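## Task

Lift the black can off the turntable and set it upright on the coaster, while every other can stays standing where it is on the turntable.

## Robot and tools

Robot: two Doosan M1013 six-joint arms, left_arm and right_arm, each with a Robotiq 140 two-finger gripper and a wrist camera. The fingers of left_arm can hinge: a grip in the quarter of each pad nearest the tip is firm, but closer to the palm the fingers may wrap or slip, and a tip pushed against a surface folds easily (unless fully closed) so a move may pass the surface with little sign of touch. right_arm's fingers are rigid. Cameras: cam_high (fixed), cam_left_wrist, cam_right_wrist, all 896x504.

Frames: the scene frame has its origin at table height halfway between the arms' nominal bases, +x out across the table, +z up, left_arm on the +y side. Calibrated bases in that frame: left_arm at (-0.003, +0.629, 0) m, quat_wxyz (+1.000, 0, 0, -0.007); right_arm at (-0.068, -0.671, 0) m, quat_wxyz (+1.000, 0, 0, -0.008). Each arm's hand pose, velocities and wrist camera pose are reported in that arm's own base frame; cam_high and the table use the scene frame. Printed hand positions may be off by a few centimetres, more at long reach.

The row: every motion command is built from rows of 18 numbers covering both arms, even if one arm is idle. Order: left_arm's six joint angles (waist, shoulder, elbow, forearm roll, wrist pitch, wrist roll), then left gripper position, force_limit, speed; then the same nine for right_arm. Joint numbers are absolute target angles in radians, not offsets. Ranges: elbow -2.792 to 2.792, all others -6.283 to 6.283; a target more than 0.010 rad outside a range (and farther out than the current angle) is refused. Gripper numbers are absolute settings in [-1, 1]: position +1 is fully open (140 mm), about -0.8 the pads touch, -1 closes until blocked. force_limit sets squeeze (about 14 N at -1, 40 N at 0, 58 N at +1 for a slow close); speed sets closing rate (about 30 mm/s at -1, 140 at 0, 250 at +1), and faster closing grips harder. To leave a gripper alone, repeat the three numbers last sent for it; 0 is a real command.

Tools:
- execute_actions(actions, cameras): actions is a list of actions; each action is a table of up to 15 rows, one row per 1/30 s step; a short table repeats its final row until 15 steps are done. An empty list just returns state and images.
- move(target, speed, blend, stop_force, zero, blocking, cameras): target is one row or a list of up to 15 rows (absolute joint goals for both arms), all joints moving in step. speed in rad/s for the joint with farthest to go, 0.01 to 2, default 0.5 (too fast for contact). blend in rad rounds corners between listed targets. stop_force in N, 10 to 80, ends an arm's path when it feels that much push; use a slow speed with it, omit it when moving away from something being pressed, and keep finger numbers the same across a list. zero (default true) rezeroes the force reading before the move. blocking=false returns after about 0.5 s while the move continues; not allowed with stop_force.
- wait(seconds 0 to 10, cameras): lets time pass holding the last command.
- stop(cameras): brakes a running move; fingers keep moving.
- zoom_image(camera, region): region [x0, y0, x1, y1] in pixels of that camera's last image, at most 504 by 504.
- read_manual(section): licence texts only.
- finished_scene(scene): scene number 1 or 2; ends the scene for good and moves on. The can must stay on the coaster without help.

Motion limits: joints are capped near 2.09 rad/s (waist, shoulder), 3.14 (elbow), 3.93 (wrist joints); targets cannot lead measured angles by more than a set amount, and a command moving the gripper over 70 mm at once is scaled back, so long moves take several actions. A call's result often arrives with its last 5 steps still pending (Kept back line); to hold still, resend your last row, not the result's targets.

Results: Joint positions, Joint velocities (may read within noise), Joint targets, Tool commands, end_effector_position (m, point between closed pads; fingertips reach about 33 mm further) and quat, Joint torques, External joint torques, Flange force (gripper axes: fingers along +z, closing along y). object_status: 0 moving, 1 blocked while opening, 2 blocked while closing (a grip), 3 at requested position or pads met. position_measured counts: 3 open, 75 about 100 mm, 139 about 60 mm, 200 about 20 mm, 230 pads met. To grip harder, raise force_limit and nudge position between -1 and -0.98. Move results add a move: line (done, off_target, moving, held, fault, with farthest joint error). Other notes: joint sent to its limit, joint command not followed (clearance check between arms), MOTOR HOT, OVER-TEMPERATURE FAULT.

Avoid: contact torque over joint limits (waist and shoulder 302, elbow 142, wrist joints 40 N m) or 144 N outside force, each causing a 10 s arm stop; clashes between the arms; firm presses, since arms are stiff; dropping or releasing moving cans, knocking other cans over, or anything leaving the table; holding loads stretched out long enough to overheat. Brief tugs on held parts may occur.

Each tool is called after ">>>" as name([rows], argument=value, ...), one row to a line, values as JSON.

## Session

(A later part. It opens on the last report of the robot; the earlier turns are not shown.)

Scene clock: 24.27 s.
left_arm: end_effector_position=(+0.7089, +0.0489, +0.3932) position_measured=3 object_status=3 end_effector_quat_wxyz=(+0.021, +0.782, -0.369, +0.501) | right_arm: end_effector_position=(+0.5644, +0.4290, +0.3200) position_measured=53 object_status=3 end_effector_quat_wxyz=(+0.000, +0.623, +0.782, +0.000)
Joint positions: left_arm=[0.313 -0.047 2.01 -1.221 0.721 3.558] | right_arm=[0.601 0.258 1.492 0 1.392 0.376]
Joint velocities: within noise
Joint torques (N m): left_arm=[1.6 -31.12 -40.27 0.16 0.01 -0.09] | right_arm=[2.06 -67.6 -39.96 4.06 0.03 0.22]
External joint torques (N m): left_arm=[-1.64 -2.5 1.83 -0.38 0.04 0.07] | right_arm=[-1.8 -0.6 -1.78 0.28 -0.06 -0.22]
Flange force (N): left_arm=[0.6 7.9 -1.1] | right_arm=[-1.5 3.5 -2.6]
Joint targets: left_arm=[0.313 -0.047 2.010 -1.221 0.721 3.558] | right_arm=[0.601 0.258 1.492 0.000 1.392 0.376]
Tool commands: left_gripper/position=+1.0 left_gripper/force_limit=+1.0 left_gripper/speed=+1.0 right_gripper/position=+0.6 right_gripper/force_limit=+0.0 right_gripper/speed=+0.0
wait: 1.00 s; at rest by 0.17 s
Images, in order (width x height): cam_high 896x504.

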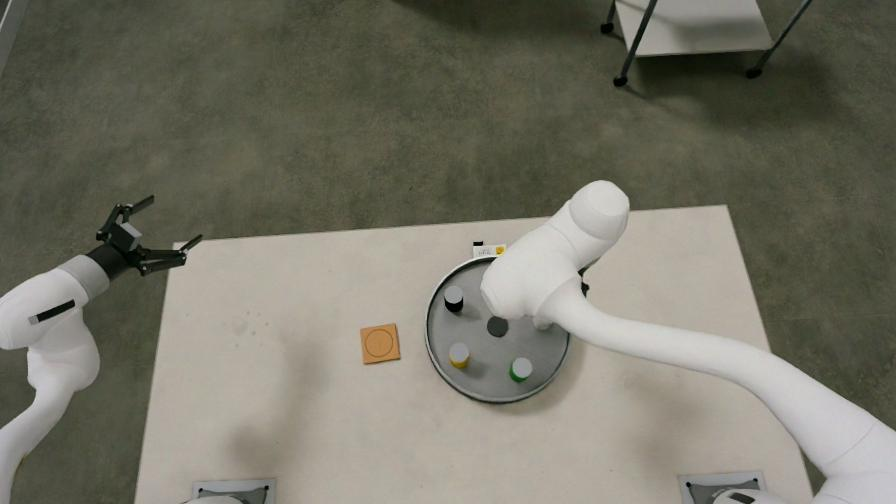

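>>> move(target=[0.313, -0.047, 2.010, -1.221, 0.721, 3.558, 1.0, 1.0, 1.0, 0.6522, 0.5697, 1.2581, 0.0, 1.3138, 2.2753, 1.0, 0.0, 0.0], speed=1.2, cameras=["cam_right_wrist", "cam_high"])

>>> wait(seconds=0.3, cameras=["cam_right_wrist", "cam_high"])

>>> wait(seconds=0.3, cameras=["cam_right_wrist", "cam_high"])

>>> wait(seconds=0.3, cameras=["cam_right_wrist", "cam_high"])

>>> wait(seconds=0.3, cameras=["cam_right_wrist", "cam_high"])

Scene clock: 38.67 s.
left_arm: end_effector_position=(+0.7089, +0.0489, +0.3932) position_measured=3 object_status=3 end_effector_quat_wxyz=(+0.021, +0.782, -0.369, +0.501) | right_arm: end_effector_position=(+0.6745, +0.5585, +0.2000) position_measured=3 object_status=3 end_effector_quat_wxyz=(+0.000, +1.000, -0.026, +0.000)
Joint positions: left_arm=[0.313 -0.047 2.01 -1.221 0.721 3.558] | right_arm=[0.652 0.57 1.258 0 1.314 2.275]
Joint velocities: within noise
Joint torques (N m): left_arm=[1.65 -31.02 -40.3 0.2 0 -0.12] | right_arm=[2.27 -96.23 -39.31 3.91 0.05 0.25]
External joint torques (N m): left_arm=[-1.78 -2.6 1.79 -0.43 0.05 0.1] | right_arm=[-2.29 -1.94 -1.98 0.3 -0.09 -0.25]
Flange force (N): left_arm=[0.7 8.1 -0.9] | right_arm=[3.3 0.9 -3.0]
Joint targets: left_arm=[0.313 -0.047 2.010 -1.221 0.721 3.558] | right_arm=[0.652 0.570 1.258 0.000 1.314 2.275]
move: done
Images, in order (width x height): cam_high 896x504, cam_right_wrist 896x504.

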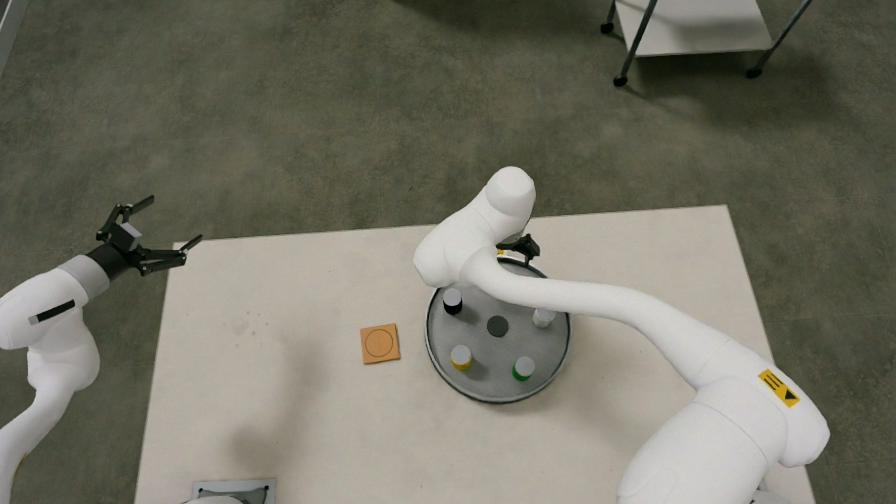

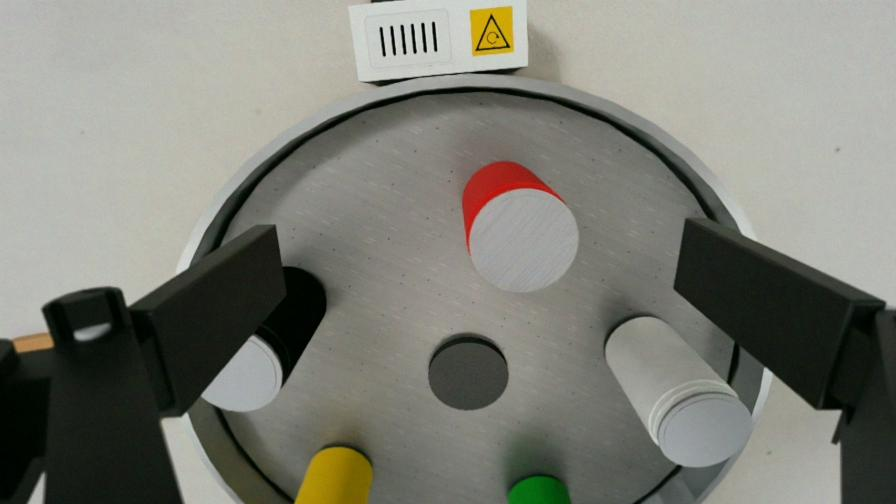

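Scene clock: 38.97 s.
left_arm: end_effector_position=(+0.7089, +0.0489, +0.3932) position_measured=3 object_status=3 end_effector_quat_wxyz=(+0.021, +0.782, -0.369, +0.501) | right_arm: end_effector_position=(+0.6745, +0.5585, +0.2000) position_measured=3 object_status=3 end_effector_quat_wxyz=(+0.000, +1.000, -0.026, +0.000)
Joint positions: left_arm=[0.313 -0.047 2.01 -1.221 0.721 3.558] | right_arm=[0.652 0.57 1.258 0 1.314 2.275]
Joint velocities: within noise
Joint torques (N m): left_arm=[1.53 -30.95 -40.31 0.15 -0.02 -0.11] | right_arm=[1.92 -95.83 -39.2 3.92 0.04 0.22]
External joint torques (N m): left_arm=[-1.46 -2.75 1.82 -0.36 0.06 0.09] | right_arm=[-1.38 -2.35 -2.08 0.3 -0.08 -0.22]
Flange force (N): left_arm=[0.5 8.0 -1.7] | right_arm=[2.3 0.3 -3.3]
Joint targets: left_arm=[0.313 -0.047 2.010 -1.221 0.721 3.558] | right_arm=[0.652 0.570 1.258 0.000 1.314 2.275]
Tool commands: left_gripper/position=+1.0 left_gripper/force_limit=+1.0 left_gripper/speed=+1.0 right_gripper/position=+1.0 right_gripper/force_limit=+0.0 right_gripper/speed=+0.0
wait: 0.30 s; at rest by 0.17 s
Images, in order (width x height): cam_high 896x504, cam_right_wrist 896x504.

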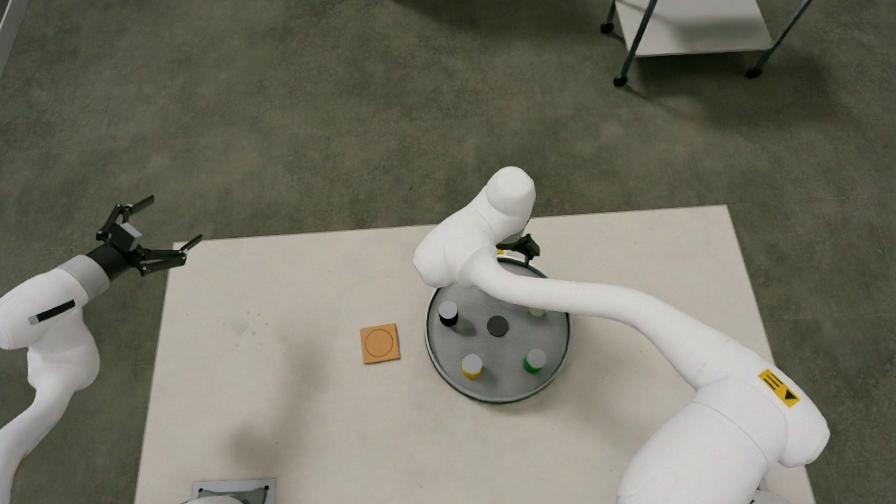

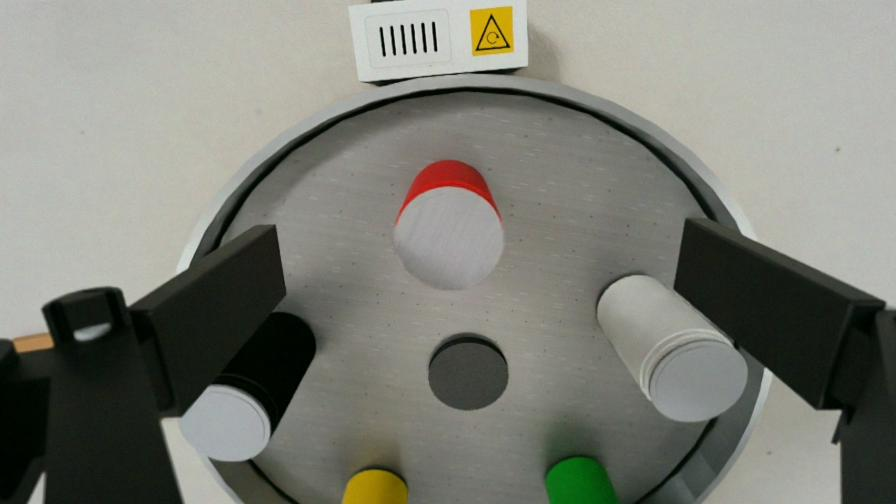

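Scene clock: 39.27 s.
left_arm: end_effector_position=(+0.7089, +0.0489, +0.3932) position_measured=3 object_status=3 end_effector_quat_wxyz=(+0.021, +0.782, -0.369, +0.501) | right_arm: end_effector_position=(+0.6745, +0.5585, +0.2000) position_measured=3 object_status=3 end_effector_quat_wxyz=(+0.000, +1.000, -0.026, +0.000)
Joint positions: left_arm=[0.313 -0.047 2.01 -1.221 0.721 3.558] | right_arm=[0.652 0.57 1.258 0 1.314 2.275]
Joint velocities: within noise
Joint torques (N m): left_arm=[1.58 -31.07 -40.25 0.17 -0.01 -0.12] | right_arm=[1.98 -95.83 -39.27 3.88 0.06 0.2]
External joint torques (N m): left_arm=[-1.66 -2.57 1.79 -0.38 0.06 0.11] | right_arm=[-2.06 -1.67 -1.83 0.3 -0.11 -0.2]
Flange force (N): left_arm=[0.6 7.9 -1.1] | right_arm=[3.2 0.6 -2.7]
Joint targets: left_arm=[0.313 -0.047 2.010 -1.221 0.721 3.558] | right_arm=[0.652 0.570 1.258 0.000 1.314 2.275]
Tool commands: left_gripper/position=+1.0 left_gripper/force_limit=+1.0 left_gripper/speed=+1.0 right_gripper/position=+1.0 right_gripper/force_limit=+0.0 right_gripper/speed=+0.0
wait: 0.30 s; at rest by 0.17 s
Images, in order (width x height): cam_high 896x504, cam_right_wrist 896x504.

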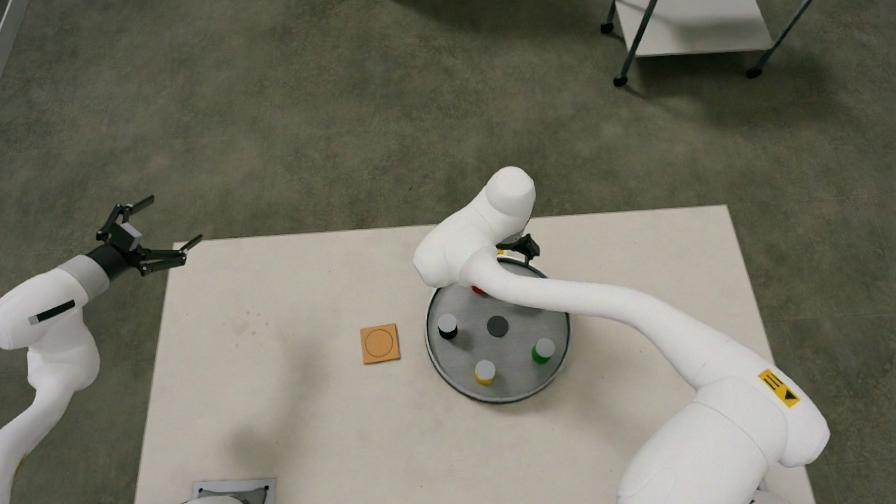

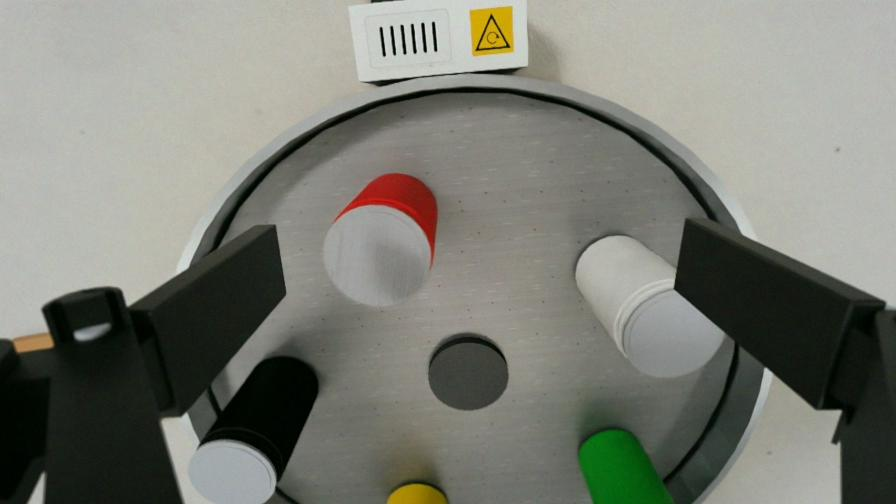

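Scene clock: 39.57 s.
left_arm: end_effector_position=(+0.7089, +0.0489, +0.3932) position_measured=3 object_status=3 end_effector_quat_wxyz=(+0.021, +0.782, -0.369, +0.501) | right_arm: end_effector_position=(+0.6745, +0.5585, +0.2000) position_measured=3 object_status=3 end_effector_quat_wxyz=(+0.000, +1.000, -0.026, +0.000)
Joint positions: left_arm=[0.313 -0.047 2.01 -1.221 0.721 3.558] | right_arm=[0.652 0.57 1.258 0 1.314 2.275]
Joint velocities: within noise
Joint torques (N m): left_arm=[1.67 -31.04 -40.33 0.16 0 -0.11] | right_arm=[1.98 -95.84 -39.43 3.88 0.07 0.24]
External joint torques (N m): left_arm=[-1.6 -2.65 1.87 -0.36 0.04 0.09] | right_arm=[-1.82 -1.65 -1.65 0.3 -0.11 -0.24]
Flange force (N): left_arm=[0.6 8.1 -1.3] | right_arm=[2.7 0.7 -2.4]
Joint targets: left_arm=[0.313 -0.047 2.010 -1.221 0.721 3.558] | right_arm=[0.652 0.570 1.258 0.000 1.314 2.275]
Tool commands: left_gripper/position=+1.0 left_gripper/force_limit=+1.0 left_gripper/speed=+1.0 right_gripper/position=+1.0 right_gripper/force_limit=+0.0 right_gripper/speed=+0.0
wait: 0.30 s; at rest by 0.17 s
Images, in order (width x height): cam_high 896x504, cam_right_wrist 896x504.

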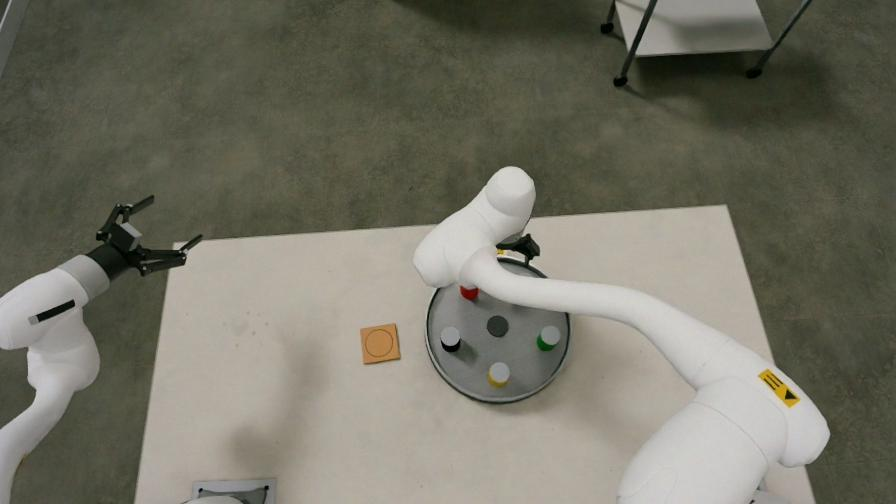

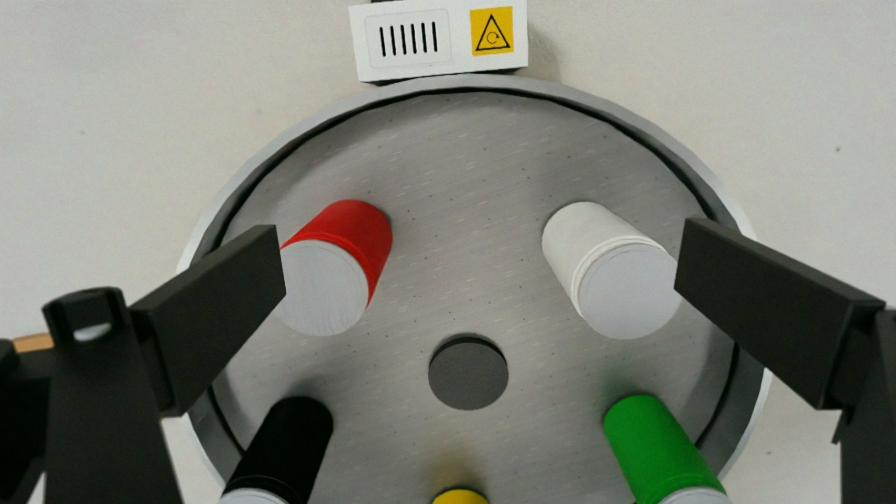

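Scene clock: 39.87 s.
left_arm: end_effector_position=(+0.7089, +0.0489, +0.3932) position_measured=3 object_status=3 end_effector_quat_wxyz=(+0.021, +0.782, -0.369, +0.501) | right_arm: end_effector_position=(+0.6745, +0.5585, +0.2000) position_measured=3 object_status=3 end_effector_quat_wxyz=(+0.000, +1.000, -0.026, +0.000)
Joint positions: left_arm=[0.313 -0.047 2.01 -1.221 0.721 3.558] | right_arm=[0.652 0.57 1.258 0 1.314 2.275]
Joint velocities: within noise
Joint torques (N m): left_arm=[1.46 -30.89 -40.43 0.15 0.01 -0.08] | right_arm=[2.15 -95.62 -39.37 3.94 0.02 0.25]
External joint torques (N m): left_arm=[-1.38 -2.77 2 -0.36 0.03 0.07] | right_arm=[-2.15 -2.54 -1.95 0.27 -0.07 -0.25]
Flange force (N): left_arm=[0.4 8.3 -1.8] | right_arm=[2.5 1.4 -3.2]
Joint targets: left_arm=[0.313 -0.047 2.010 -1.221 0.721 3.558] | right_arm=[0.652 0.570 1.258 0.000 1.314 2.275]
Tool commands: left_gripper/position=+1.0 left_gripper/force_limit=+1.0 left_gripper/speed=+1.0 right_gripper/position=+1.0 right_gripper/force_limit=+0.0 right_gripper/speed=+0.0
wait: 0.30 s; at rest by 0.17 s
Images, in order (width x height): cam_high 896x504, cam_right_wrist 896x504.

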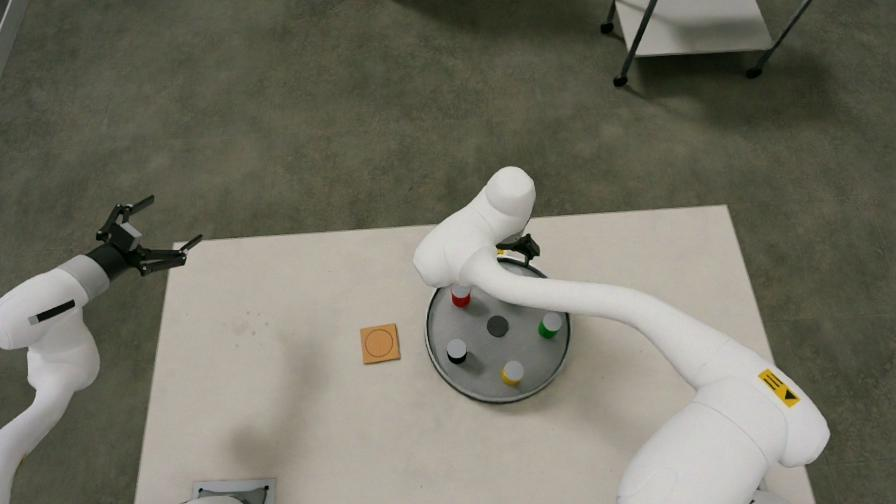

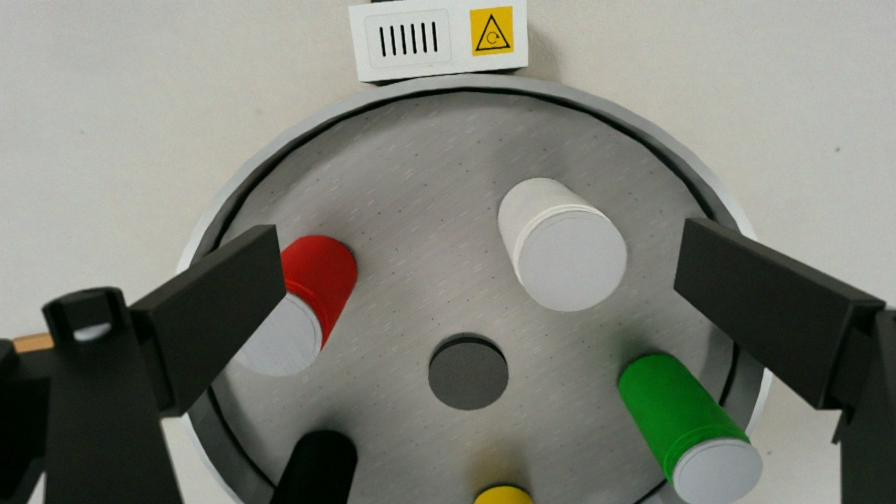

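>>> wait(seconds=0, cameras=["cam_high", "cam_right_wrist"])

>>> zoom_image(camera="cam_high", region=[410, 240, 590, 420])

Scene clock: 46.17 s.
left_arm: end_effector_position=(+0.7089, +0.0489, +0.3932) position_measured=3 object_status=3 end_effector_quat_wxyz=(+0.021, +0.782, -0.369, +0.501) | right_arm: end_effector_position=(+0.6745, +0.5585, +0.2000) position_measured=3 object_status=3 end_effector_quat_wxyz=(+0.000, +1.000, -0.026, +0.000)
Joint positions: left_arm=[0.313 -0.047 2.01 -1.221 0.721 3.558] | right_arm=[0.652 0.57 1.258 0 1.314 2.275]
Joint velocities: within noise
Joint torques (N m): left_arm=[1.53 -30.85 -40.25 0.18 -0.01 -0.13] | right_arm=[1.75 -95.91 -39.3 3.87 0.01 0.23]
External joint torques (N m): left_arm=[-1.54 -2.77 1.77 -0.39 0.06 0.12] | right_arm=[-2.07 -1.81 -1.86 0.31 -0.05 -0.23]
Flange force (N): left_arm=[0.6 8.0 -1.5] | right_arm=[3.1 0.7 -2.9]
Joint targets: left_arm=[0.313 -0.047 2.010 -1.221 0.721 3.558] | right_arm=[0.652 0.570 1.258 0.000 1.314 2.275]
Tool commands: left_gripper/position=+1.0 left_gripper/force_limit=+1.0 left_gripper/speed=+1.0 right_gripper/position=+1.0 right_gripper/force_limit=+0.0 right_gripper/speed=+0.0
Images, in order (width x height): cam_high 896x504, cam_right_wrist 896x504.

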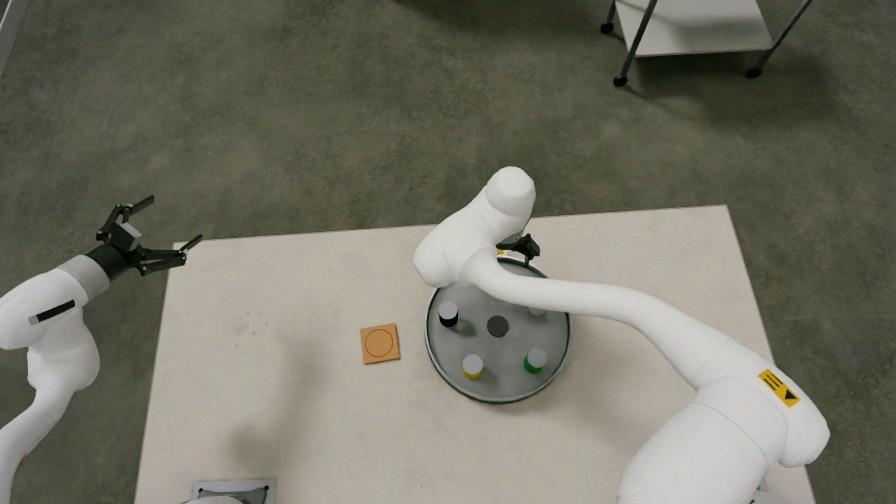

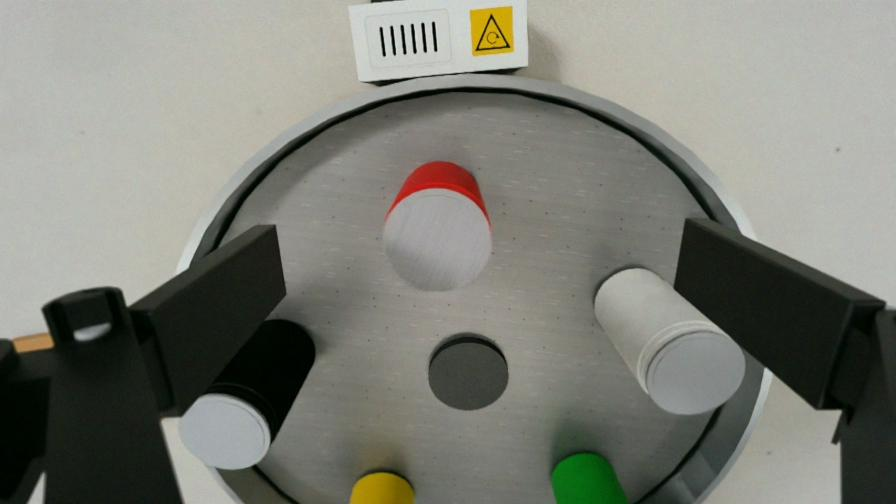

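Scaled by 2.800 from the camera's 896x504 image, which has a finer 1280x720 frame.

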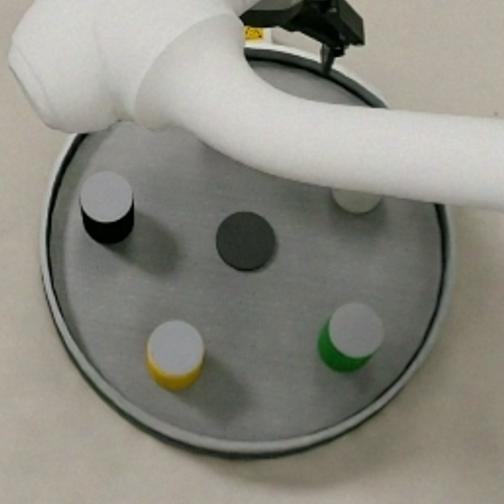

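>>> wait(seconds=0, cameras=["cam_high"])

>>> zoom_image(camera="cam_high", region=[410, 240, 590, 420])

Scene clock: 58.27 s.
left_arm: end_effector_position=(+0.7089, +0.0489, +0.3932) position_measured=3 object_status=3 end_effector_quat_wxyz=(+0.021, +0.782, -0.369, +0.501) | right_arm: end_effector_position=(+0.6745, +0.5585, +0.2000) position_measured=3 object_status=3 end_effector_quat_wxyz=(+0.000, +1.000, -0.026, +0.000)
Joint positions: left_arm=[0.313 -0.047 2.01 -1.221 0.721 3.558] | right_arm=[0.652 0.57 1.258 0 1.314 2.275]
Joint velocities: within noise
Joint torques (N m): left_arm=[1.62 -31.11 -40.41 0.17 -0.01 -0.11] | right_arm=[2.02 -95.88 -39.37 3.89 0.04 0.23]
External joint torques (N m): left_arm=[-1.61 -2.57 1.99 -0.38 0.05 0.1] | right_arm=[-2.14 -1.62 -1.7 0.28 -0.09 -0.23]
Flange force (N): left_arm=[0.4 8.3 -1.2] | right_arm=[3.1 0.9 -2.5]
Joint targets: left_arm=[0.313 -0.047 2.010 -1.221 0.721 3.558] | right_arm=[0.652 0.570 1.258 0.000 1.314 2.275]
Tool commands: left_gripper/position=+1.0 left_gripper/force_limit=+1.0 left_gripper/speed=+1.0 right_gripper/position=+1.0 right_gripper/force_limit=+0.0 right_gripper/speed=+0.0
Images, in order (width x height): cam_high 896x504.

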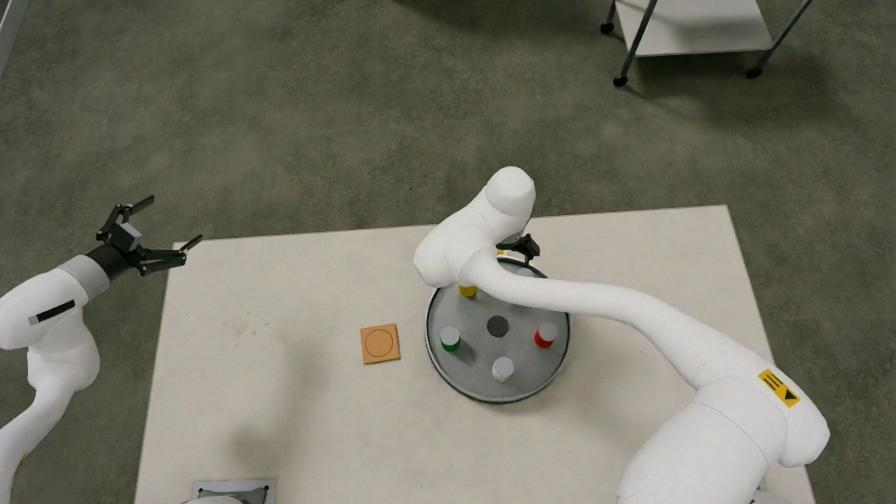

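Scaled by 2.800 from the camera's 896x504 image, which has a finer 1280x720 frame.

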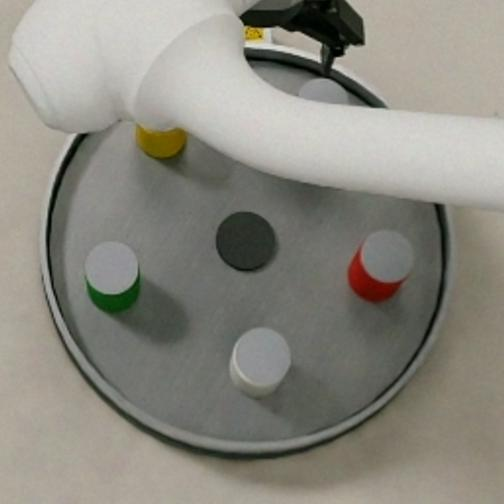

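>>> wait(seconds=7.3, cameras=["cam_right_wrist"])

Scene clock: 66.07 s.
left_arm: end_effector_position=(+0.7089, +0.0489, +0.3932) position_measured=3 object_status=3 end_effector_quat_wxyz=(+0.021, +0.782, -0.369, +0.501) | right_arm: end_effector_position=(+0.6745, +0.5585, +0.2000) position_measured=3 object_status=3 end_effector_quat_wxyz=(+0.000, +1.000, -0.026, +0.000)
Joint positions: left_arm=[0.313 -0.047 2.01 -1.221 0.721 3.558] | right_arm=[0.652 0.57 1.258 0 1.314 2.275]
Joint velocities: within noise
Joint torques (N m): left_arm=[1.44 -31.18 -40.37 0.16 0 -0.12] | right_arm=[1.68 -96.09 -39.31 3.95 0.07 0.21]
External joint torques (N m): left_arm=[-1.35 -2.47 1.92 -0.36 0.04 0.1] | right_arm=[-1.98 -1.84 -1.94 0.24 -0.12 -0.21]
Flange force (N): left_arm=[0.1 7.7 -1.4] | right_arm=[3.1 0.6 -2.8]
Joint targets: left_arm=[0.313 -0.047 2.010 -1.221 0.721 3.558] | right_arm=[0.652 0.570 1.258 0.000 1.314 2.275]
Tool commands: left_gripper/position=+1.0 left_gripper/force_limit=+1.0 left_gripper/speed=+1.0 right_gripper/position=+1.0 right_gripper/force_limit=+0.0 right_gripper/speed=+0.0
wait: 7.30 s; at rest from the start
Images, in order (width x height): cam_right_wrist 896x504.

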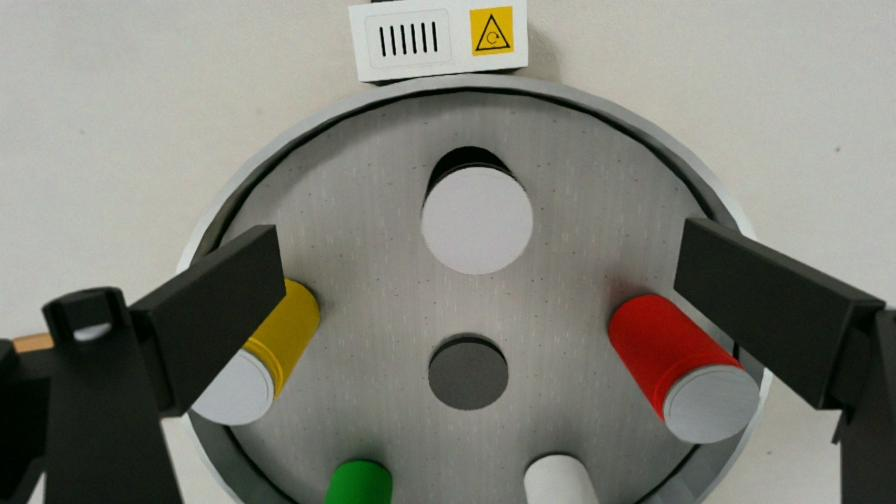

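>>> wait(seconds=0, cameras=[])

Scene clock: 68.63 s.
left_arm: end_effector_position=(+0.7089, +0.0489, +0.3932) position_measured=3 object_status=3 end_effector_quat_wxyz=(+0.021, +0.782, -0.369, +0.501) | right_arm: end_effector_position=(+0.6745, +0.5585, +0.2000) position_measured=3 object_status=3 end_effector_quat_wxyz=(+0.000, +1.000, -0.026, +0.000)
Joint positions: left_arm=[0.313 -0.047 2.01 -1.221 0.721 3.558] | right_arm=[0.652 0.57 1.258 0 1.314 2.275]
Joint velocities: within noise
Joint torques (N m): left_arm=[1.38 -30.91 -40.4 0.15 -0.04 -0.11] | right_arm=[1.94 -95.87 -39.42 3.86 0.02 0.25]
External joint torques (N m): left_arm=[-1.39 -2.71 1.93 -0.35 0.08 0.09] | right_arm=[-2.1 -1.66 -1.68 0.32 -0.06 -0.25]
Flange force (N): left_arm=[0.3 8.0 -1.8] | right_arm=[3.0 0.9 -2.5]
Joint targets: left_arm=[0.313 -0.047 2.010 -1.221 0.721 3.558] | right_arm=[0.652 0.570 1.258 0.000 1.314 2.275]
Tool commands: left_gripper/position=+1.0 left_gripper/force_limit=+1.0 left_gripper/speed=+1.0 right_gripper/position=+1.0 right_gripper/force_limit=+0.0 right_gripper/speed=+0.0
No camera images: "cameras" was empty.

Calibration of reply latency with a hold (no motion).

>>> wait(seconds=1.0, cameras=[])

>>> execute_actions([
  [[0.313,-0.047,2.01,-1.221,0.721,3.558,1,1,1,0.6522,0.5697,1.2581,0,1.3138,2.2753,1,0,0],[0.313,-0.047,2.01,-1.221,0.721,3.558,1,1,1,0.6522,0.5697,1.2581,0,1.3138,2.2753,1,0,0],[0.313,-0.047,2.01,-1.221,0.721,3.558,1,1,1,0.6522,0.5697,1.2581,0,1.3138,2.2753,1,0,0],[0.313,-0.047,2.01,-1.221,0.721,3.558,1,1,1,0.6522,0.5697,1.2581,0,1.3138,2.2753,1,0,0],[0.313,-0.047,2.01,-1.221,0.721,3.558,1,1,1,0.6522,0.5697,1.2581,0,1.3138,2.2753,1,0,0],[0.313,-0.047,2.01,-1.221,0.721,3.558,1,1,1,0.6522,0.5697,1.2581,0,1.3138,2.2753,1,0,0],[0.313,-0.047,2.01,-1.221,0.721,3.558,1,1,1,0.6522,0.5697,1.2581,0,1.3138,2.2753,1,0,0],[0.313,-0.047,2.01,-1.221,0.721,3.558,1,1,1,0.6522,0.5697,1.2581,0,1.3138,2.2753,1,0,0],[0.313,-0.047,2.01,-1.221,0.721,3.558,1,1,1,0.6522,0.5697,1.2581,0,1.3138,2.2753,1,0,0],[0.313,-0.047,2.01,-1.221,0.721,3.558,1,1,1,0.6522,0.5697,1.2581,0,1.3138,2.2753,1,0,0],[0.313,-0.047,2.01,-1.221,0.721,3.558,1,1,1,0.6522,0.5697,1.2581,0,1.3138,2.2753,1,0,0],[0.313,-0.047,2.01,-1.221,0.721,3.558,1,1,1,0.6522,0.5697,1.2581,0,1.3138,2.2753,1,0,0],[0.313,-0.047,2.01,-1.221,0.721,3.558,1,1,1,0.6522,0.5697,1.2581,0,1.3138,2.2753,1,0,0],[0.313,-0.047,2.01,-1.221,0.721,3.558,1,1,1,0.6522,0.5697,1.2581,0,1.3138,2.2753,1,0,0],[0.313,-0.047,2.01,-1.221,0.721,3.558,1,1,1,0.6522,0.5697,1.2581,0,1.3138,2.2753,1,0,0]],
  [[0.313,-0.047,2.01,-1.221,0.721,3.558,1,1,1,0.6522,0.5697,1.2581,0,1.3138,2.2753,1,0,0],[0.313,-0.047,2.01,-1.221,0.721,3.558,1,1,1,0.6522,0.5697,1.2581,0,1.3138,2.2753,1,0,0],[0.313,-0.047,2.01,-1.221,0.721,3.558,1,1,1,0.6522,0.5697,1.2581,0,1.3138,2.2753,1,0,0],[0.313,-0.047,2.01,-1.221,0.721,3.558,1,1,1,0.6522,0.5697,1.2581,0,1.3138,2.2753,1,0,0],[0.313,-0.047,2.01,-1.221,0.721,3.558,1,1,1,0.6522,0.5697,1.2581,0,1.3138,2.2753,1,0,0],[0.313,-0.047,2.01,-1.221,0.721,3.558,1,1,1,0.6522,0.5697,1.2581,0,1.3138,2.2753,1,0,0],[0.313,-0.047,2.01,-1.221,0.721,3.558,1,1,1,0.6522,0.5697,1.2581,0,1.3138,2.2753,1,0,0],[0.313,-0.047,2.01,-1.221,0.721,3.558,1,1,1,0.6522,0.5697,1.2581,0,1.3138,2.2753,1,0,0],[0.313,-0.047,2.01,-1.221,0.721,3.558,1,1,1,0.6522,0.5697,1.2581,0,1.3138,2.2753,1,0,0],[0.313,-0.047,2.01,-1.221,0.721,3.558,1,1,1,0.6522,0.5697,1.2581,0,1.3138,2.2753,1,0,0],[0.313,-0.047,2.01,-1.221,0.721,3.558,1,1,1,0.6522,0.5697,1.2581,0,1.3138,2.2753,1,0,0],[0.313,-0.047,2.01,-1.221,0.721,3.558,1,1,1,0.6522,0.5697,1.2581,0,1.3138,2.2753,1,0,0],[0.313,-0.047,2.01,-1.221,0.721,3.558,1,1,1,0.6522,0.5697,1.2581,0,1.3138,2.2753,1,0,0],[0.313,-0.047,2.01,-1.221,0.721,3.558,1,1,1,0.6522,0.5697,1.2581,0,1.3138,2.2753,1,0,0],[0.313,-0.047,2.01,-1.221,0.721,3.558,1,1,1,0.6522,0.5697,1.2581,0,1.3138,2.2753,1,0,0]],
], cameras=[])

Scene clock: 70.60 s.
left_arm: end_effector_position=(+0.7089, +0.0489, +0.3932) position_measured=3 object_status=3 end_effector_quat_wxyz=(+0.021, +0.782, -0.369, +0.501) | right_arm: end_effector_position=(+0.6745, +0.5585, +0.2000) position_measured=3 object_status=3 end_effector_quat_wxyz=(+0.000, +1.000, -0.026, +0.000)
Joint positions: left_arm=[0.313 -0.047 2.01 -1.221 0.721 3.558] | right_arm=[0.652 0.57 1.258 0 1.314 2.275]
Joint velocities: within noise
Joint torques (N m): left_arm=[1.19 -30.89 -40.38 0.15 0 -0.09] | right_arm=[2.09 -96.06 -39.31 3.88 0.04 0.25]
External joint torques (N m): left_arm=[-1.28 -2.68 1.91 -0.37 0.05 0.07] | right_arm=[-2.24 -2.18 -1.99 0.32 -0.08 -0.25]
Flange force (N): left_arm=[0.2 7.9 -1.8] | right_arm=[3.0 1.1 -3.1]
Joint targets: left_arm=[0.313 -0.047 2.010 -1.221 0.721 3.558] | right_arm=[0.652 0.570 1.258 0.000 1.314 2.275]
Tool commands: left_gripper/position=+1.0 left_gripper/force_limit=+1.0 left_gripper/speed=+1.0 right_gripper/position=+1.0 right_gripper/force_limit=+0.0 right_gripper/speed=+0.0
wait: 1.00 s; at rest from the start
No camera images: "cameras" was empty.

Scene clock: 71.43 s.
left_arm: end_effector_position=(+0.7089, +0.0489, +0.3932) position_measured=3 object_status=3 end_effector_quat_wxyz=(+0.021, +0.782, -0.369, +0.501) | right_arm: end_effector_position=(+0.6745, +0.5585, +0.2000) position_measured=3 object_status=3 end_effector_quat_wxyz=(+0.000, +1.000, -0.026, +0.000)
Joint positions: left_arm=[0.313 -0.047 2.01 -1.221 0.721 3.558] | right_arm=[0.652 0.57 1.258 0 1.314 2.275]
Joint velocities: within noise
Joint torques (N m): left_arm=[1.55 -30.78 -40.27 0.18 -0.01 -0.12] | right_arm=[1.89 -95.78 -39.36 3.87 0.03 0.26]
External joint torques (N m): left_arm=[-1.51 -2.92 1.83 -0.39 0.05 0.1] | right_arm=[-1.48 -2.38 -1.92 0.35 -0.07 -0.26]
External joint torques at the end of the 1st action: left_arm=[-1.26 -2.74 1.87 -0.35 0.02 0.12] | right_arm=[-1.57 -1.97 -1.75 0.3 -0.09 -0.24]
Flange force (N): left_arm=[0.6 8.3 -1.8] | right_arm=[2.1 0.8 -3.1]
Flange force at the end of the 1st action (N): left_arm=[0.2 7.9 -1.8] | right_arm=[2.3 0.7 -2.7]
Joint targets: left_arm=[0.313 -0.047 2.010 -1.221 0.721 3.558] | right_arm=[0.652 0.570 1.258 0.000 1.314 2.275]
Kept back: 5 steps.
Step readings (joint positions of left_arm | right_arm; steps 1 to 15: 1st action; 16 to 25: 2nd action):
0: [0.313 -0.047 2.010 -1.221 0.721 3.558] | [0.652 0.570 1.258 0.000 1.314 2.275]
1: [0.313 -0.047 2.010 -1.221 0.721 3.558] | [0.652 0.570 1.258 0.000 1.314 2.275]
2: [0.313 -0.047 2.010 -1.221 0.721 3.558] | [0.652 0.570 1.258 0.000 1.314 2.275]
4: [0.313 -0.047 2.010 -1.221 0.721 3.558] | [0.652 0.570 1.258 0.000 1.314 2.275]
8: [0.313 -0.047 2.010 -1.221 0.721 3.558] | [0.652 0.570 1.258 0.000 1.314 2.275]
15: [0.313 -0.047 2.010 -1.221 0.721 3.558] | [0.652 0.570 1.258 0.000 1.314 2.275]
16: [0.313 -0.047 2.010 -1.221 0.721 3.558] | [0.652 0.570 1.258 0.000 1.314 2.275]
17: [0.313 -0.047 2.010 -1.221 0.721 3.558] | [0.652 0.570 1.258 0.000 1.314 2.275]
19: [0.313 -0.047 2.010 -1.221 0.721 3.558] | [0.652 0.570 1.258 0.000 1.314 2.275]
23: [0.313 -0.047 2.010 -1.221 0.721 3.558] | [0.652 0.570 1.258 0.000 1.314 2.275]
No camera images: "cameras" was empty.

>>> wait(seconds=0, cameras=[])

Scene clock: 75.03 s.
left_arm: end_effector_position=(+0.7089, +0.0489, +0.3932) position_measured=3 object_status=3 end_effector_quat_wxyz=(+0.021, +0.782, -0.369, +0.501) | right_arm: end_effector_position=(+0.6745, +0.5585, +0.2000) position_measured=3 object_status=3 end_effector_quat_wxyz=(+0.000, +1.000, -0.026, +0.000)
Joint positions: left_arm=[0.313 -0.047 2.01 -1.221 0.721 3.558] | right_arm=[0.652 0.57 1.258 0 1.314 2.275]
Joint velocities: within noise
Joint torques (N m): left_arm=[1.3 -30.96 -40.35 0.18 -0.03 -0.1] | right_arm=[1.84 -95.85 -39.26 3.88 0.04 0.23]
External joint torques (N m): left_arm=[-1.3 -2.62 1.94 -0.39 0.08 0.09] | right_arm=[-1.39 -2.27 -2.01 0.33 -0.08 -0.23]
Flange force (N): left_arm=[0.1 7.9 -1.7] | right_arm=[2.3 0.4 -3.2]
Joint targets: left_arm=[0.313 -0.047 2.010 -1.221 0.721 3.558] | right_arm=[0.652 0.570 1.258 0.000 1.314 2.275]
Tool commands: left_gripper/position=+1.0 left_gripper/force_limit=+1.0 left_gripper/speed=+1.0 right_gripper/position=+1.0 right_gripper/force_limit=+0.0 right_gripper/speed=+0.0
No camera images: "cameras" was empty.

>>> wait(seconds=2.63, cameras=[])

>>> execute_actions([
  [[0.313,-0.047,2.01,-1.221,0.721,3.558,1,1,1,0.6522,0.5696,1.2584,0,1.3137,2.2743,1,0,0],[0.313,-0.047,2.01,-1.221,0.721,3.558,1,1,1,0.6522,0.5692,1.2589,0,1.3135,2.2714,1,0,0],[0.313,-0.047,2.01,-1.221,0.721,3.558,1,1,1,0.6522,0.5690,1.2592,0,1.3134,2.2666,1,0,0],[0.313,-0.047,2.01,-1.221,0.721,3.558,1,1,1,0.6530,0.5697,1.2580,0,1.3139,2.2606,1,0,0],[0.313,-0.047,2.01,-1.221,0.721,3.558,1,1,1,0.6541,0.5711,1.2557,0,1.3148,2.2529,1,0,0],[0.313,-0.047,2.01,-1.221,0.721,3.558,1,1,1,0.6556,0.5731,1.2526,0,1.3159,2.2437,1,0,0],[0.313,-0.047,2.01,-1.221,0.721,3.558,1,1,1,0.6572,0.5751,1.2493,0,1.3172,2.2326,1,0,0],[0.313,-0.047,2.01,-1.221,0.721,3.558,1,1,1,0.6591,0.5773,1.2457,0,1.3186,2.2199,1,0,0],[0.313,-0.047,2.01,-1.221,0.721,3.558,1,1,1,0.6612,0.5797,1.2419,0,1.3200,2.2055,1,0,0],[0.313,-0.047,2.01,-1.221,0.721,3.558,1,1,1,0.6637,0.5827,1.2383,0,1.3206,2.1895,1,0,0],[0.313,-0.047,2.01,-1.221,0.721,3.558,1,1,1,0.6664,0.5862,1.2353,0,1.3201,2.1718,1,0,0],[0.313,-0.047,2.01,-1.221,0.721,3.558,1,1,1,0.6693,0.5903,1.2330,0,1.3183,2.1523,1,0,0],[0.313,-0.047,2.01,-1.221,0.721,3.558,1,1,1,0.6726,0.5950,1.2314,0,1.3152,2.1313,1,0,0],[0.313,-0.047,2.01,-1.221,0.721,3.558,1,1,1,0.6762,0.6003,1.2306,0,1.3107,2.1086,1,0,0],[0.313,-0.047,2.01,-1.221,0.721,3.558,1,1,1,0.6801,0.6062,1.2307,0,1.3047,2.0842,1,0,0]],
  [[0.313,-0.047,2.01,-1.221,0.721,3.558,1,1,1,0.6842,0.6123,1.2313,0,1.2980,2.0591,1,0,0],[0.313,-0.047,2.01,-1.221,0.721,3.558,1,1,1,0.6883,0.6186,1.2324,0,1.2906,2.0340,1,0,0],[0.313,-0.047,2.01,-1.221,0.721,3.558,1,1,1,0.6924,0.6251,1.2340,0,1.2825,2.0089,1,0,0],[0.313,-0.047,2.01,-1.221,0.721,3.558,1,1,1,0.6967,0.6315,1.2360,0,1.2741,1.9839,1,0,0],[0.313,-0.047,2.01,-1.221,0.721,3.558,1,1,1,0.7009,0.6379,1.2382,0,1.2655,1.9590,1,0,0],[0.313,-0.047,2.01,-1.221,0.721,3.558,1,1,1,0.7052,0.6442,1.2405,0,1.2569,1.9340,-1,0,0],[0.313,-0.047,2.01,-1.221,0.721,3.558,1,1,1,0.7095,0.6502,1.2426,0,1.2488,1.9092,-1,0,0],[0.313,-0.047,2.01,-1.221,0.721,3.558,1,1,1,0.7139,0.6560,1.2445,0,1.2411,1.8843,-1,0,0],[0.313,-0.047,2.01,-1.221,0.721,3.558,1,1,1,0.7182,0.6615,1.2461,0,1.2340,1.8595,-1,0,0],[0.313,-0.047,2.01,-1.221,0.721,3.558,1,1,1,0.7226,0.6664,1.2471,0,1.2281,1.8347,-1,0,0],[0.313,-0.047,2.01,-1.221,0.721,3.558,1,1,1,0.7270,0.6708,1.2477,0,1.2231,1.8099,-1,0,0],[0.313,-0.047,2.01,-1.221,0.721,3.558,1,1,1,0.7314,0.6746,1.2479,0,1.2191,1.7851,-1,0,0],[0.313,-0.047,2.01,-1.221,0.721,3.558,1,1,1,0.7359,0.6776,1.2473,0,1.2167,1.7604,-1,0,0],[0.313,-0.047,2.01,-1.221,0.721,3.558,1,1,1,0.7404,0.6799,1.2461,0,1.2156,1.7356,-1,0,0],[0.313,-0.047,2.01,-1.221,0.721,3.558,1,1,1,0.7449,0.6816,1.2446,0,1.2154,1.7109,-1,0,0]],
  [[0.313,-0.047,2.01,-1.221,0.721,3.558,1,1,1,0.7494,0.6827,1.2429,0,1.2160,1.6862,-1,0,0],[0.313,-0.047,2.01,-1.221,0.721,3.558,1,1,1,0.7539,0.6836,1.2413,0,1.2167,1.6615,-1,0,0],[0.313,-0.047,2.01,-1.221,0.721,3.558,1,1,1,0.7584,0.6844,1.2397,0,1.2175,1.6368,-1,0,0],[0.313,-0.047,2.01,-1.221,0.721,3.558,1,1,1,0.7629,0.6849,1.2388,0,1.2179,1.6121,-1,0,0],[0.313,-0.047,2.01,-1.221,0.721,3.558,1,1,1,0.7675,0.6854,1.2380,0,1.2182,1.5875,-1,0,0],[0.313,-0.047,2.01,-1.221,0.721,3.558,1,1,1,0.7720,0.6857,1.2374,0,1.2185,1.5628,-1,0,0],[0.313,-0.047,2.01,-1.221,0.721,3.558,1,1,1,0.7765,0.6857,1.2374,0,1.2185,1.5381,-1,0,0],[0.313,-0.047,2.01,-1.221,0.721,3.558,1,1,1,0.7811,0.6856,1.2375,0,1.2185,1.5135,-1,0,0],[0.313,-0.047,2.01,-1.221,0.721,3.558,1,1,1,0.7856,0.6855,1.2376,0,1.2185,1.4888,-1,0,0],[0.313,-0.047,2.01,-1.221,0.721,3.558,1,1,1,0.7901,0.6850,1.2385,0,1.2181,1.4641,-1,0,0],[0.313,-0.047,2.01,-1.221,0.721,3.558,1,1,1,0.7946,0.6845,1.2394,0,1.2177,1.4394,-1,0,0],[0.313,-0.047,2.01,-1.221,0.721,3.558,1,1,1,0.7991,0.6839,1.2405,0,1.2172,1.4147,-1,0,0],[0.313,-0.047,2.01,-1.221,0.721,3.558,1,1,1,0.8035,0.6829,1.2422,0,1.2165,1.3899,-1,0,0],[0.313,-0.047,2.01,-1.221,0.721,3.558,1,1,1,0.8080,0.6819,1.2440,0,1.2157,1.3652,-1,0,0],[0.313,-0.047,2.01,-1.221,0.721,3.558,1,1,1,0.8124,0.6808,1.2459,0,1.2149,1.3404,-1,0,0]],
  [[0.313,-0.047,2.01,-1.221,0.721,3.558,1,1,1,0.8168,0.6794,1.2485,0,1.2138,1.3156,-1,0,0],[0.313,-0.047,2.01,-1.221,0.721,3.558,1,1,1,0.8212,0.6779,1.2511,0,1.2126,1.2908,-1,0,0],[0.313,-0.047,2.01,-1.221,0.721,3.558,1,1,1,0.8256,0.6763,1.2538,0,1.2115,1.2660,-1,0,0],[0.313,-0.047,2.01,-1.221,0.721,3.558,1,1,1,0.8299,0.6744,1.2572,0,1.2101,1.2411,-1,0,0],[0.313,-0.047,2.01,-1.221,0.721,3.558,1,1,1,0.8342,0.6724,1.2606,0,1.2086,1.2162,-1,0,0],[0.313,-0.047,2.01,-1.221,0.721,3.558,1,1,1,0.8385,0.6704,1.2641,0,1.2072,1.1913,-1,0,0],[0.313,-0.047,2.01,-1.221,0.721,3.558,1,1,1,0.8427,0.6679,1.2675,0,1.2062,1.1663,-1,0,0],[0.313,-0.047,2.01,-1.221,0.721,3.558,1,1,1,0.8469,0.6645,1.2703,0,1.2068,1.1412,-1,0,0],[0.313,-0.047,2.01,-1.221,0.721,3.558,1,1,1,0.8511,0.6601,1.2723,0,1.2092,1.1162,-1,0,0],[0.313,-0.047,2.01,-1.221,0.721,3.558,1,1,1,0.8551,0.6552,1.2733,0,1.2131,1.0919,-1,0,0],[0.313,-0.047,2.01,-1.221,0.721,3.558,1,1,1,0.8588,0.6497,1.2735,0,1.2184,1.0689,-1,0,0],[0.313,-0.047,2.01,-1.221,0.721,3.558,1,1,1,0.8623,0.6437,1.2728,0,1.2251,1.0471,-1,0,0],[0.313,-0.047,2.01,-1.221,0.721,3.558,1,1,1,0.8655,0.6374,1.2709,0,1.2333,1.0268,-1,0,0],[0.313,-0.047,2.01,-1.221,0.721,3.558,1,1,1,0.8685,0.6310,1.2681,0,1.2425,1.0079,-1,0,0],[0.313,-0.047,2.01,-1.221,0.721,3.558,1,1,1,0.8712,0.6245,1.2645,0,1.2526,0.9903,-1,0,0]],
  [[0.313,-0.047,2.01,-1.221,0.721,3.558,1,1,1,0.8736,0.6181,1.2599,0,1.2636,0.9742,-1,0,0],[0.313,-0.047,2.01,-1.221,0.721,3.558,1,1,1,0.8758,0.6117,1.2546,0,1.2753,0.9594,-1,0,0],[0.313,-0.047,2.01,-1.221,0.721,3.558,1,1,1,0.8779,0.6054,1.2487,0,1.2875,0.9459,-1,0,0],[0.313,-0.047,2.01,-1.221,0.721,3.558,1,1,1,0.8796,0.5995,1.2423,0,1.2998,0.9340,-1,0,0],[0.313,-0.047,2.01,-1.221,0.721,3.558,1,1,1,0.8812,0.5941,1.2355,0,1.3120,0.9234,-1,0,0],[0.313,-0.047,2.01,-1.221,0.721,3.558,1,1,1,0.8826,0.5892,1.2283,0,1.3241,0.9141,-1,0,0],[0.313,-0.047,2.01,-1.221,0.721,3.558,1,1,1,0.8837,0.5848,1.2212,0,1.3356,0.9064,-1,0,0],[0.313,-0.047,2.01,-1.221,0.721,3.558,1,1,1,0.8847,0.5810,1.2142,0,1.3464,0.9000,-1,0,0],[0.313,-0.047,2.01,-1.221,0.721,3.558,1,1,1,0.8854,0.5777,1.2074,0,1.3565,0.8949,-1,0,0],[0.313,-0.047,2.01,-1.221,0.721,3.558,1,1,1,0.8858,0.5751,1.2012,0,1.3653,0.8914,-1,0,0],[0.313,-0.047,2.01,-1.221,0.721,3.558,1,1,1,0.8861,0.5731,1.1957,0,1.3728,0.8893,-1,0,0],[0.313,-0.047,2.01,-1.221,0.721,3.558,1,1,1,0.8863,0.5716,1.1909,0,1.3791,0.8886,-1,0,0],[0.313,-0.047,2.01,-1.221,0.721,3.558,1,1,1,0.8863,0.5707,1.1873,0,1.3836,0.8886,-1,0,0],[0.313,-0.047,2.01,-1.221,0.721,3.558,1,1,1,0.8863,0.5701,1.1851,0,1.3864,0.8886,-1,0,0],[0.313,-0.047,2.01,-1.221,0.721,3.558,1,1,1,0.8863,0.5699,1.1843,0,1.3874,0.8886,-1,0,0]],
], cameras=["cam_high", "cam_right_wrist"])

Scene clock: 80.23 s.
left_arm: end_effector_position=(+0.7089, +0.0489, +0.3932) position_measured=3 object_status=3 end_effector_quat_wxyz=(+0.021, +0.782, -0.369, +0.501) | right_arm: end_effector_position=(+0.6745, +0.5585, +0.2000) position_measured=3 object_status=3 end_effector_quat_wxyz=(+0.000, +1.000, -0.026, +0.000)
Joint positions: left_arm=[0.313 -0.047 2.01 -1.221 0.721 3.558] | right_arm=[0.652 0.57 1.258 0 1.314 2.275]
Joint velocities: within noise
Joint torques (N m): left_arm=[1.45 -31.19 -40.42 0.18 -0.01 -0.13] | right_arm=[1.95 -95.61 -39.31 3.9 0 0.22]
External joint torques (N m): left_arm=[-1.46 -2.43 1.95 -0.39 0.06 0.11] | right_arm=[-1.91 -2.78 -2.06 0.31 -0.04 -0.22]
Flange force (N): left_arm=[0.1 7.9 -1.2] | right_arm=[2.2 1.3 -3.5]
Joint targets: left_arm=[0.313 -0.047 2.010 -1.221 0.721 3.558] | right_arm=[0.652 0.570 1.258 0.000 1.314 2.275]
Tool commands: left_gripper/position=+1.0 left_gripper/force_limit=+1.0 left_gripper/speed=+1.0 right_gripper/position=+1.0 right_gripper/force_limit=+0.0 right_gripper/speed=+0.0
wait: 2.63 s; at rest from the start
No camera images: "cameras" was empty.

Scene clock: 82.57 s.
left_arm: end_effector_position=(+0.7089, +0.0489, +0.3932) position_measured=3 object_status=3 end_effector_quat_wxyz=(+0.021, +0.782, -0.369, +0.501) | right_arm: end_effector_position=(+0.5348, +0.7068, +0.2106) position_measured=154 object_status=2 end_effector_quat_wxyz=(+0.000, +0.714, +0.700, +0.000) end_effector_velocity=(-0.031, +0.000, +0.218) end_effector_angular_velocity=(-0.001, +0.000, +0.224)
Joint positions: left_arm=[0.313 -0.047 2.01 -1.221 0.721 3.558] | right_arm=[0.884 0.583 1.217 0 1.342 0.904]
Joint velocities: left_arm=[within noise] | right_arm=[0.027 -0.117 -0.211 0 0.328 -0.197]
Joint torques (N m): left_arm=[1.34 -31.06 -40.24 0.17 0.01 -0.12] | right_arm=[-0.34 -93.82 -39.34 3.76 0.27 0.13]
External joint torques (N m): left_arm=[-1.27 -2.56 1.82 -0.37 0.03 0.1] | right_arm=[-1.59 -0.09 -0.31 0.29 -0.34 -0.12]
External joint torques at the end of the 1st action: left_arm=[-1.68 -2.72 1.94 -0.38 0.01 0.09] | right_arm=[-0.78 -4.76 -1.15 0.3 -0.13 -0.25]
External joint torques at the end of the 2nd action: left_arm=[-1.61 -2.53 1.92 -0.35 0.08 0.09] | right_arm=[-1.11 -0.41 -2.3 0.37 -0.08 -0.21]
External joint torques at the end of the 3rd action: left_arm=[-1.47 -2.79 1.82 -0.41 0.07 0.1] | right_arm=[0.88 -11.55 -8.73 0.5 -0.9 -0.19]
External joint torques at the end of the 4th action: left_arm=[-1.46 -2.64 1.89 -0.34 0.04 0.08] | right_arm=[-1.63 0.27 -1.49 0.33 -0.21 -0.37]
Flange force (N): left_arm=[0.2 7.6 -1.6] | right_arm=[-0.9 1.7 0.1]
Flange force at the end of the 1st action (N): left_arm=[0.7 8.4 -1.3] | right_arm=[-4.2 -2.9 -3.2]
Flange force at the end of the 2nd action (N): left_arm=[0.5 8.0 -1.3] | right_arm=[3.0 5.0 -2.2]
Flange force at the end of the 3rd action (N): left_arm=[0.5 8.1 -1.7] | right_arm=[4.2 2.6 -13.1]
Flange force at the end of the 4th action (N): left_arm=[0.5 8.0 -1.5] | right_arm=[2.0 4.3 -0.9]
Joint targets: left_arm=[0.313 -0.047 2.010 -1.221 0.721 3.558] | right_arm=[0.886 0.575 1.201 0.000 1.365 0.891]
Kept back: 5 steps.
Step readings (joint positions of left_arm | right_arm; steps 1 to 15: 1st action; 16 to 30: 2nd action; 31 to 45: 3rd action; 46 to 60: 4th action; 61 to 70: 5th action):
0: [0.313 -0.047 2.010 -1.221 0.721 3.558] | [0.652 0.570 1.258 0.000 1.314 2.275]
1: [0.313 -0.047 2.010 -1.221 0.721 3.558] | [0.652 0.570 1.258 0.000 1.314 2.275]
2: [0.313 -0.047 2.010 -1.221 0.721 3.558] | [0.652 0.570 1.258 0.000 1.314 2.275]
4: [0.313 -0.047 2.010 -1.221 0.721 3.558] | [0.652 0.570 1.259 0.000 1.314 2.271]
8: [0.313 -0.047 2.010 -1.221 0.721 3.558] | [0.655 0.573 1.253 0.000 1.316 2.244]
15: [0.313 -0.047 2.010 -1.221 0.721 3.558] | [0.671 0.593 1.233 0.000 1.317 2.142]
16: [0.313 -0.047 2.010 -1.221 0.721 3.558] | [0.674 0.597 1.232 0.000 1.313 2.123]
17: [0.313 -0.047 2.010 -1.221 0.721 3.558] | [0.678 0.603 1.231 0.000 1.307 2.097]
19: [0.313 -0.047 2.010 -1.221 0.721 3.558] | [0.685 0.614 1.231 0.000 1.296 2.055]
23: [0.313 -0.047 2.010 -1.221 0.721 3.558] | [0.702 0.640 1.239 0.000 1.263 1.951]
30: [0.313 -0.047 2.010 -1.221 0.721 3.558] | [0.732 0.675 1.247 0.000 1.220 1.780]
31: [0.313 -0.047 2.010 -1.221 0.721 3.558] | [0.736 0.677 1.247 0.000 1.218 1.757]
32: [0.313 -0.047 2.010 -1.221 0.721 3.558] | [0.742 0.680 1.246 0.000 1.216 1.728]
34: [0.313 -0.047 2.010 -1.221 0.721 3.558] | [0.750 0.682 1.243 0.000 1.216 1.683]
38: [0.313 -0.047 2.010 -1.221 0.721 3.558] | [0.769 0.685 1.238 0.000 1.218 1.579]
45: [0.313 -0.047 2.010 -1.221 0.721 3.558] | [0.800 0.684 1.241 0.000 1.217 1.409]
46: [0.313 -0.047 2.010 -1.221 0.721 3.558] | [0.804 0.683 1.242 0.000 1.217 1.387]
47: [0.313 -0.047 2.010 -1.221 0.721 3.558] | [0.809 0.682 1.245 0.000 1.216 1.357]
49: [0.313 -0.047 2.010 -1.221 0.721 3.558] | [0.817 0.679 1.249 0.000 1.214 1.312]
53: [0.313 -0.047 2.010 -1.221 0.721 3.558] | [0.836 0.672 1.262 0.000 1.208 1.208]
60: [0.313 -0.047 2.010 -1.221 0.721 3.558] | [0.863 0.642 1.272 0.000 1.229 1.042]
61: [0.313 -0.047 2.010 -1.221 0.721 3.558] | [0.866 0.636 1.270 0.000 1.237 1.024]
62: [0.313 -0.047 2.010 -1.221 0.721 3.558] | [0.870 0.628 1.266 0.000 1.248 1.000]
64: [0.313 -0.047 2.010 -1.221 0.721 3.558] | [0.874 0.616 1.257 0.000 1.269 0.970]
68: [0.313 -0.047 2.010 -1.221 0.721 3.558] | [0.882 0.591 1.230 0.000 1.321 0.917]
Images, in order (width x height): cam_high 896x504, cam_right_wrist 896x504.

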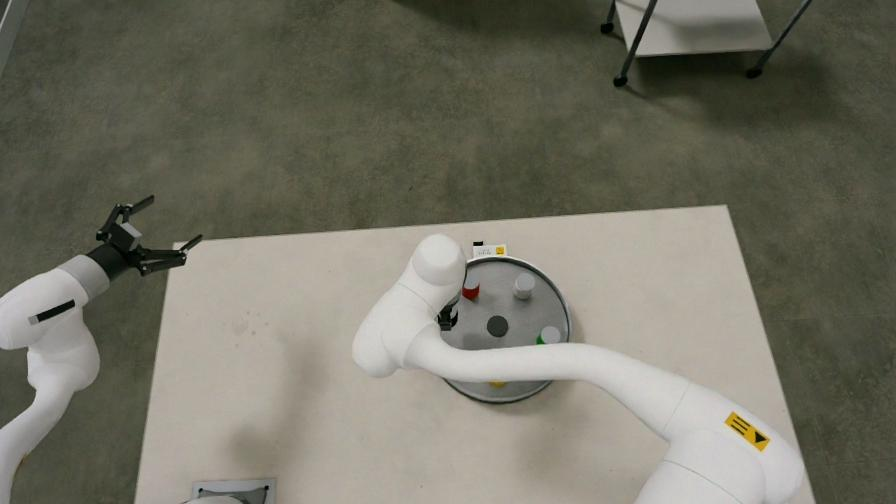

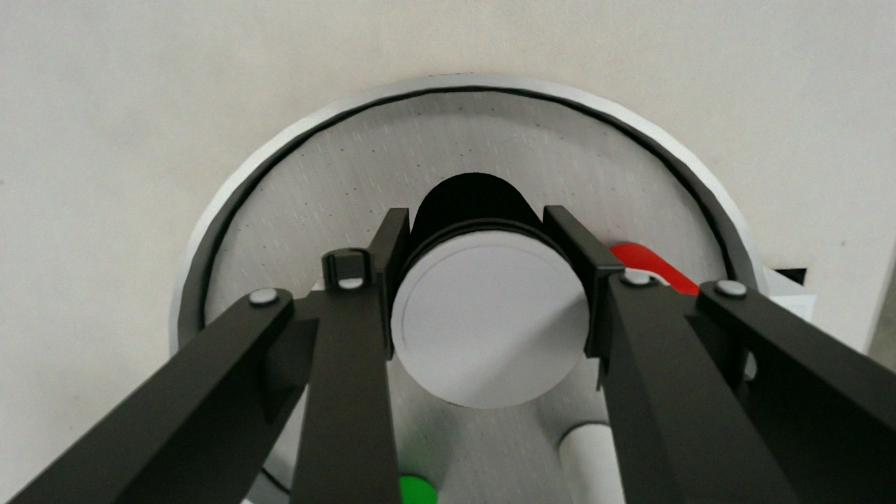

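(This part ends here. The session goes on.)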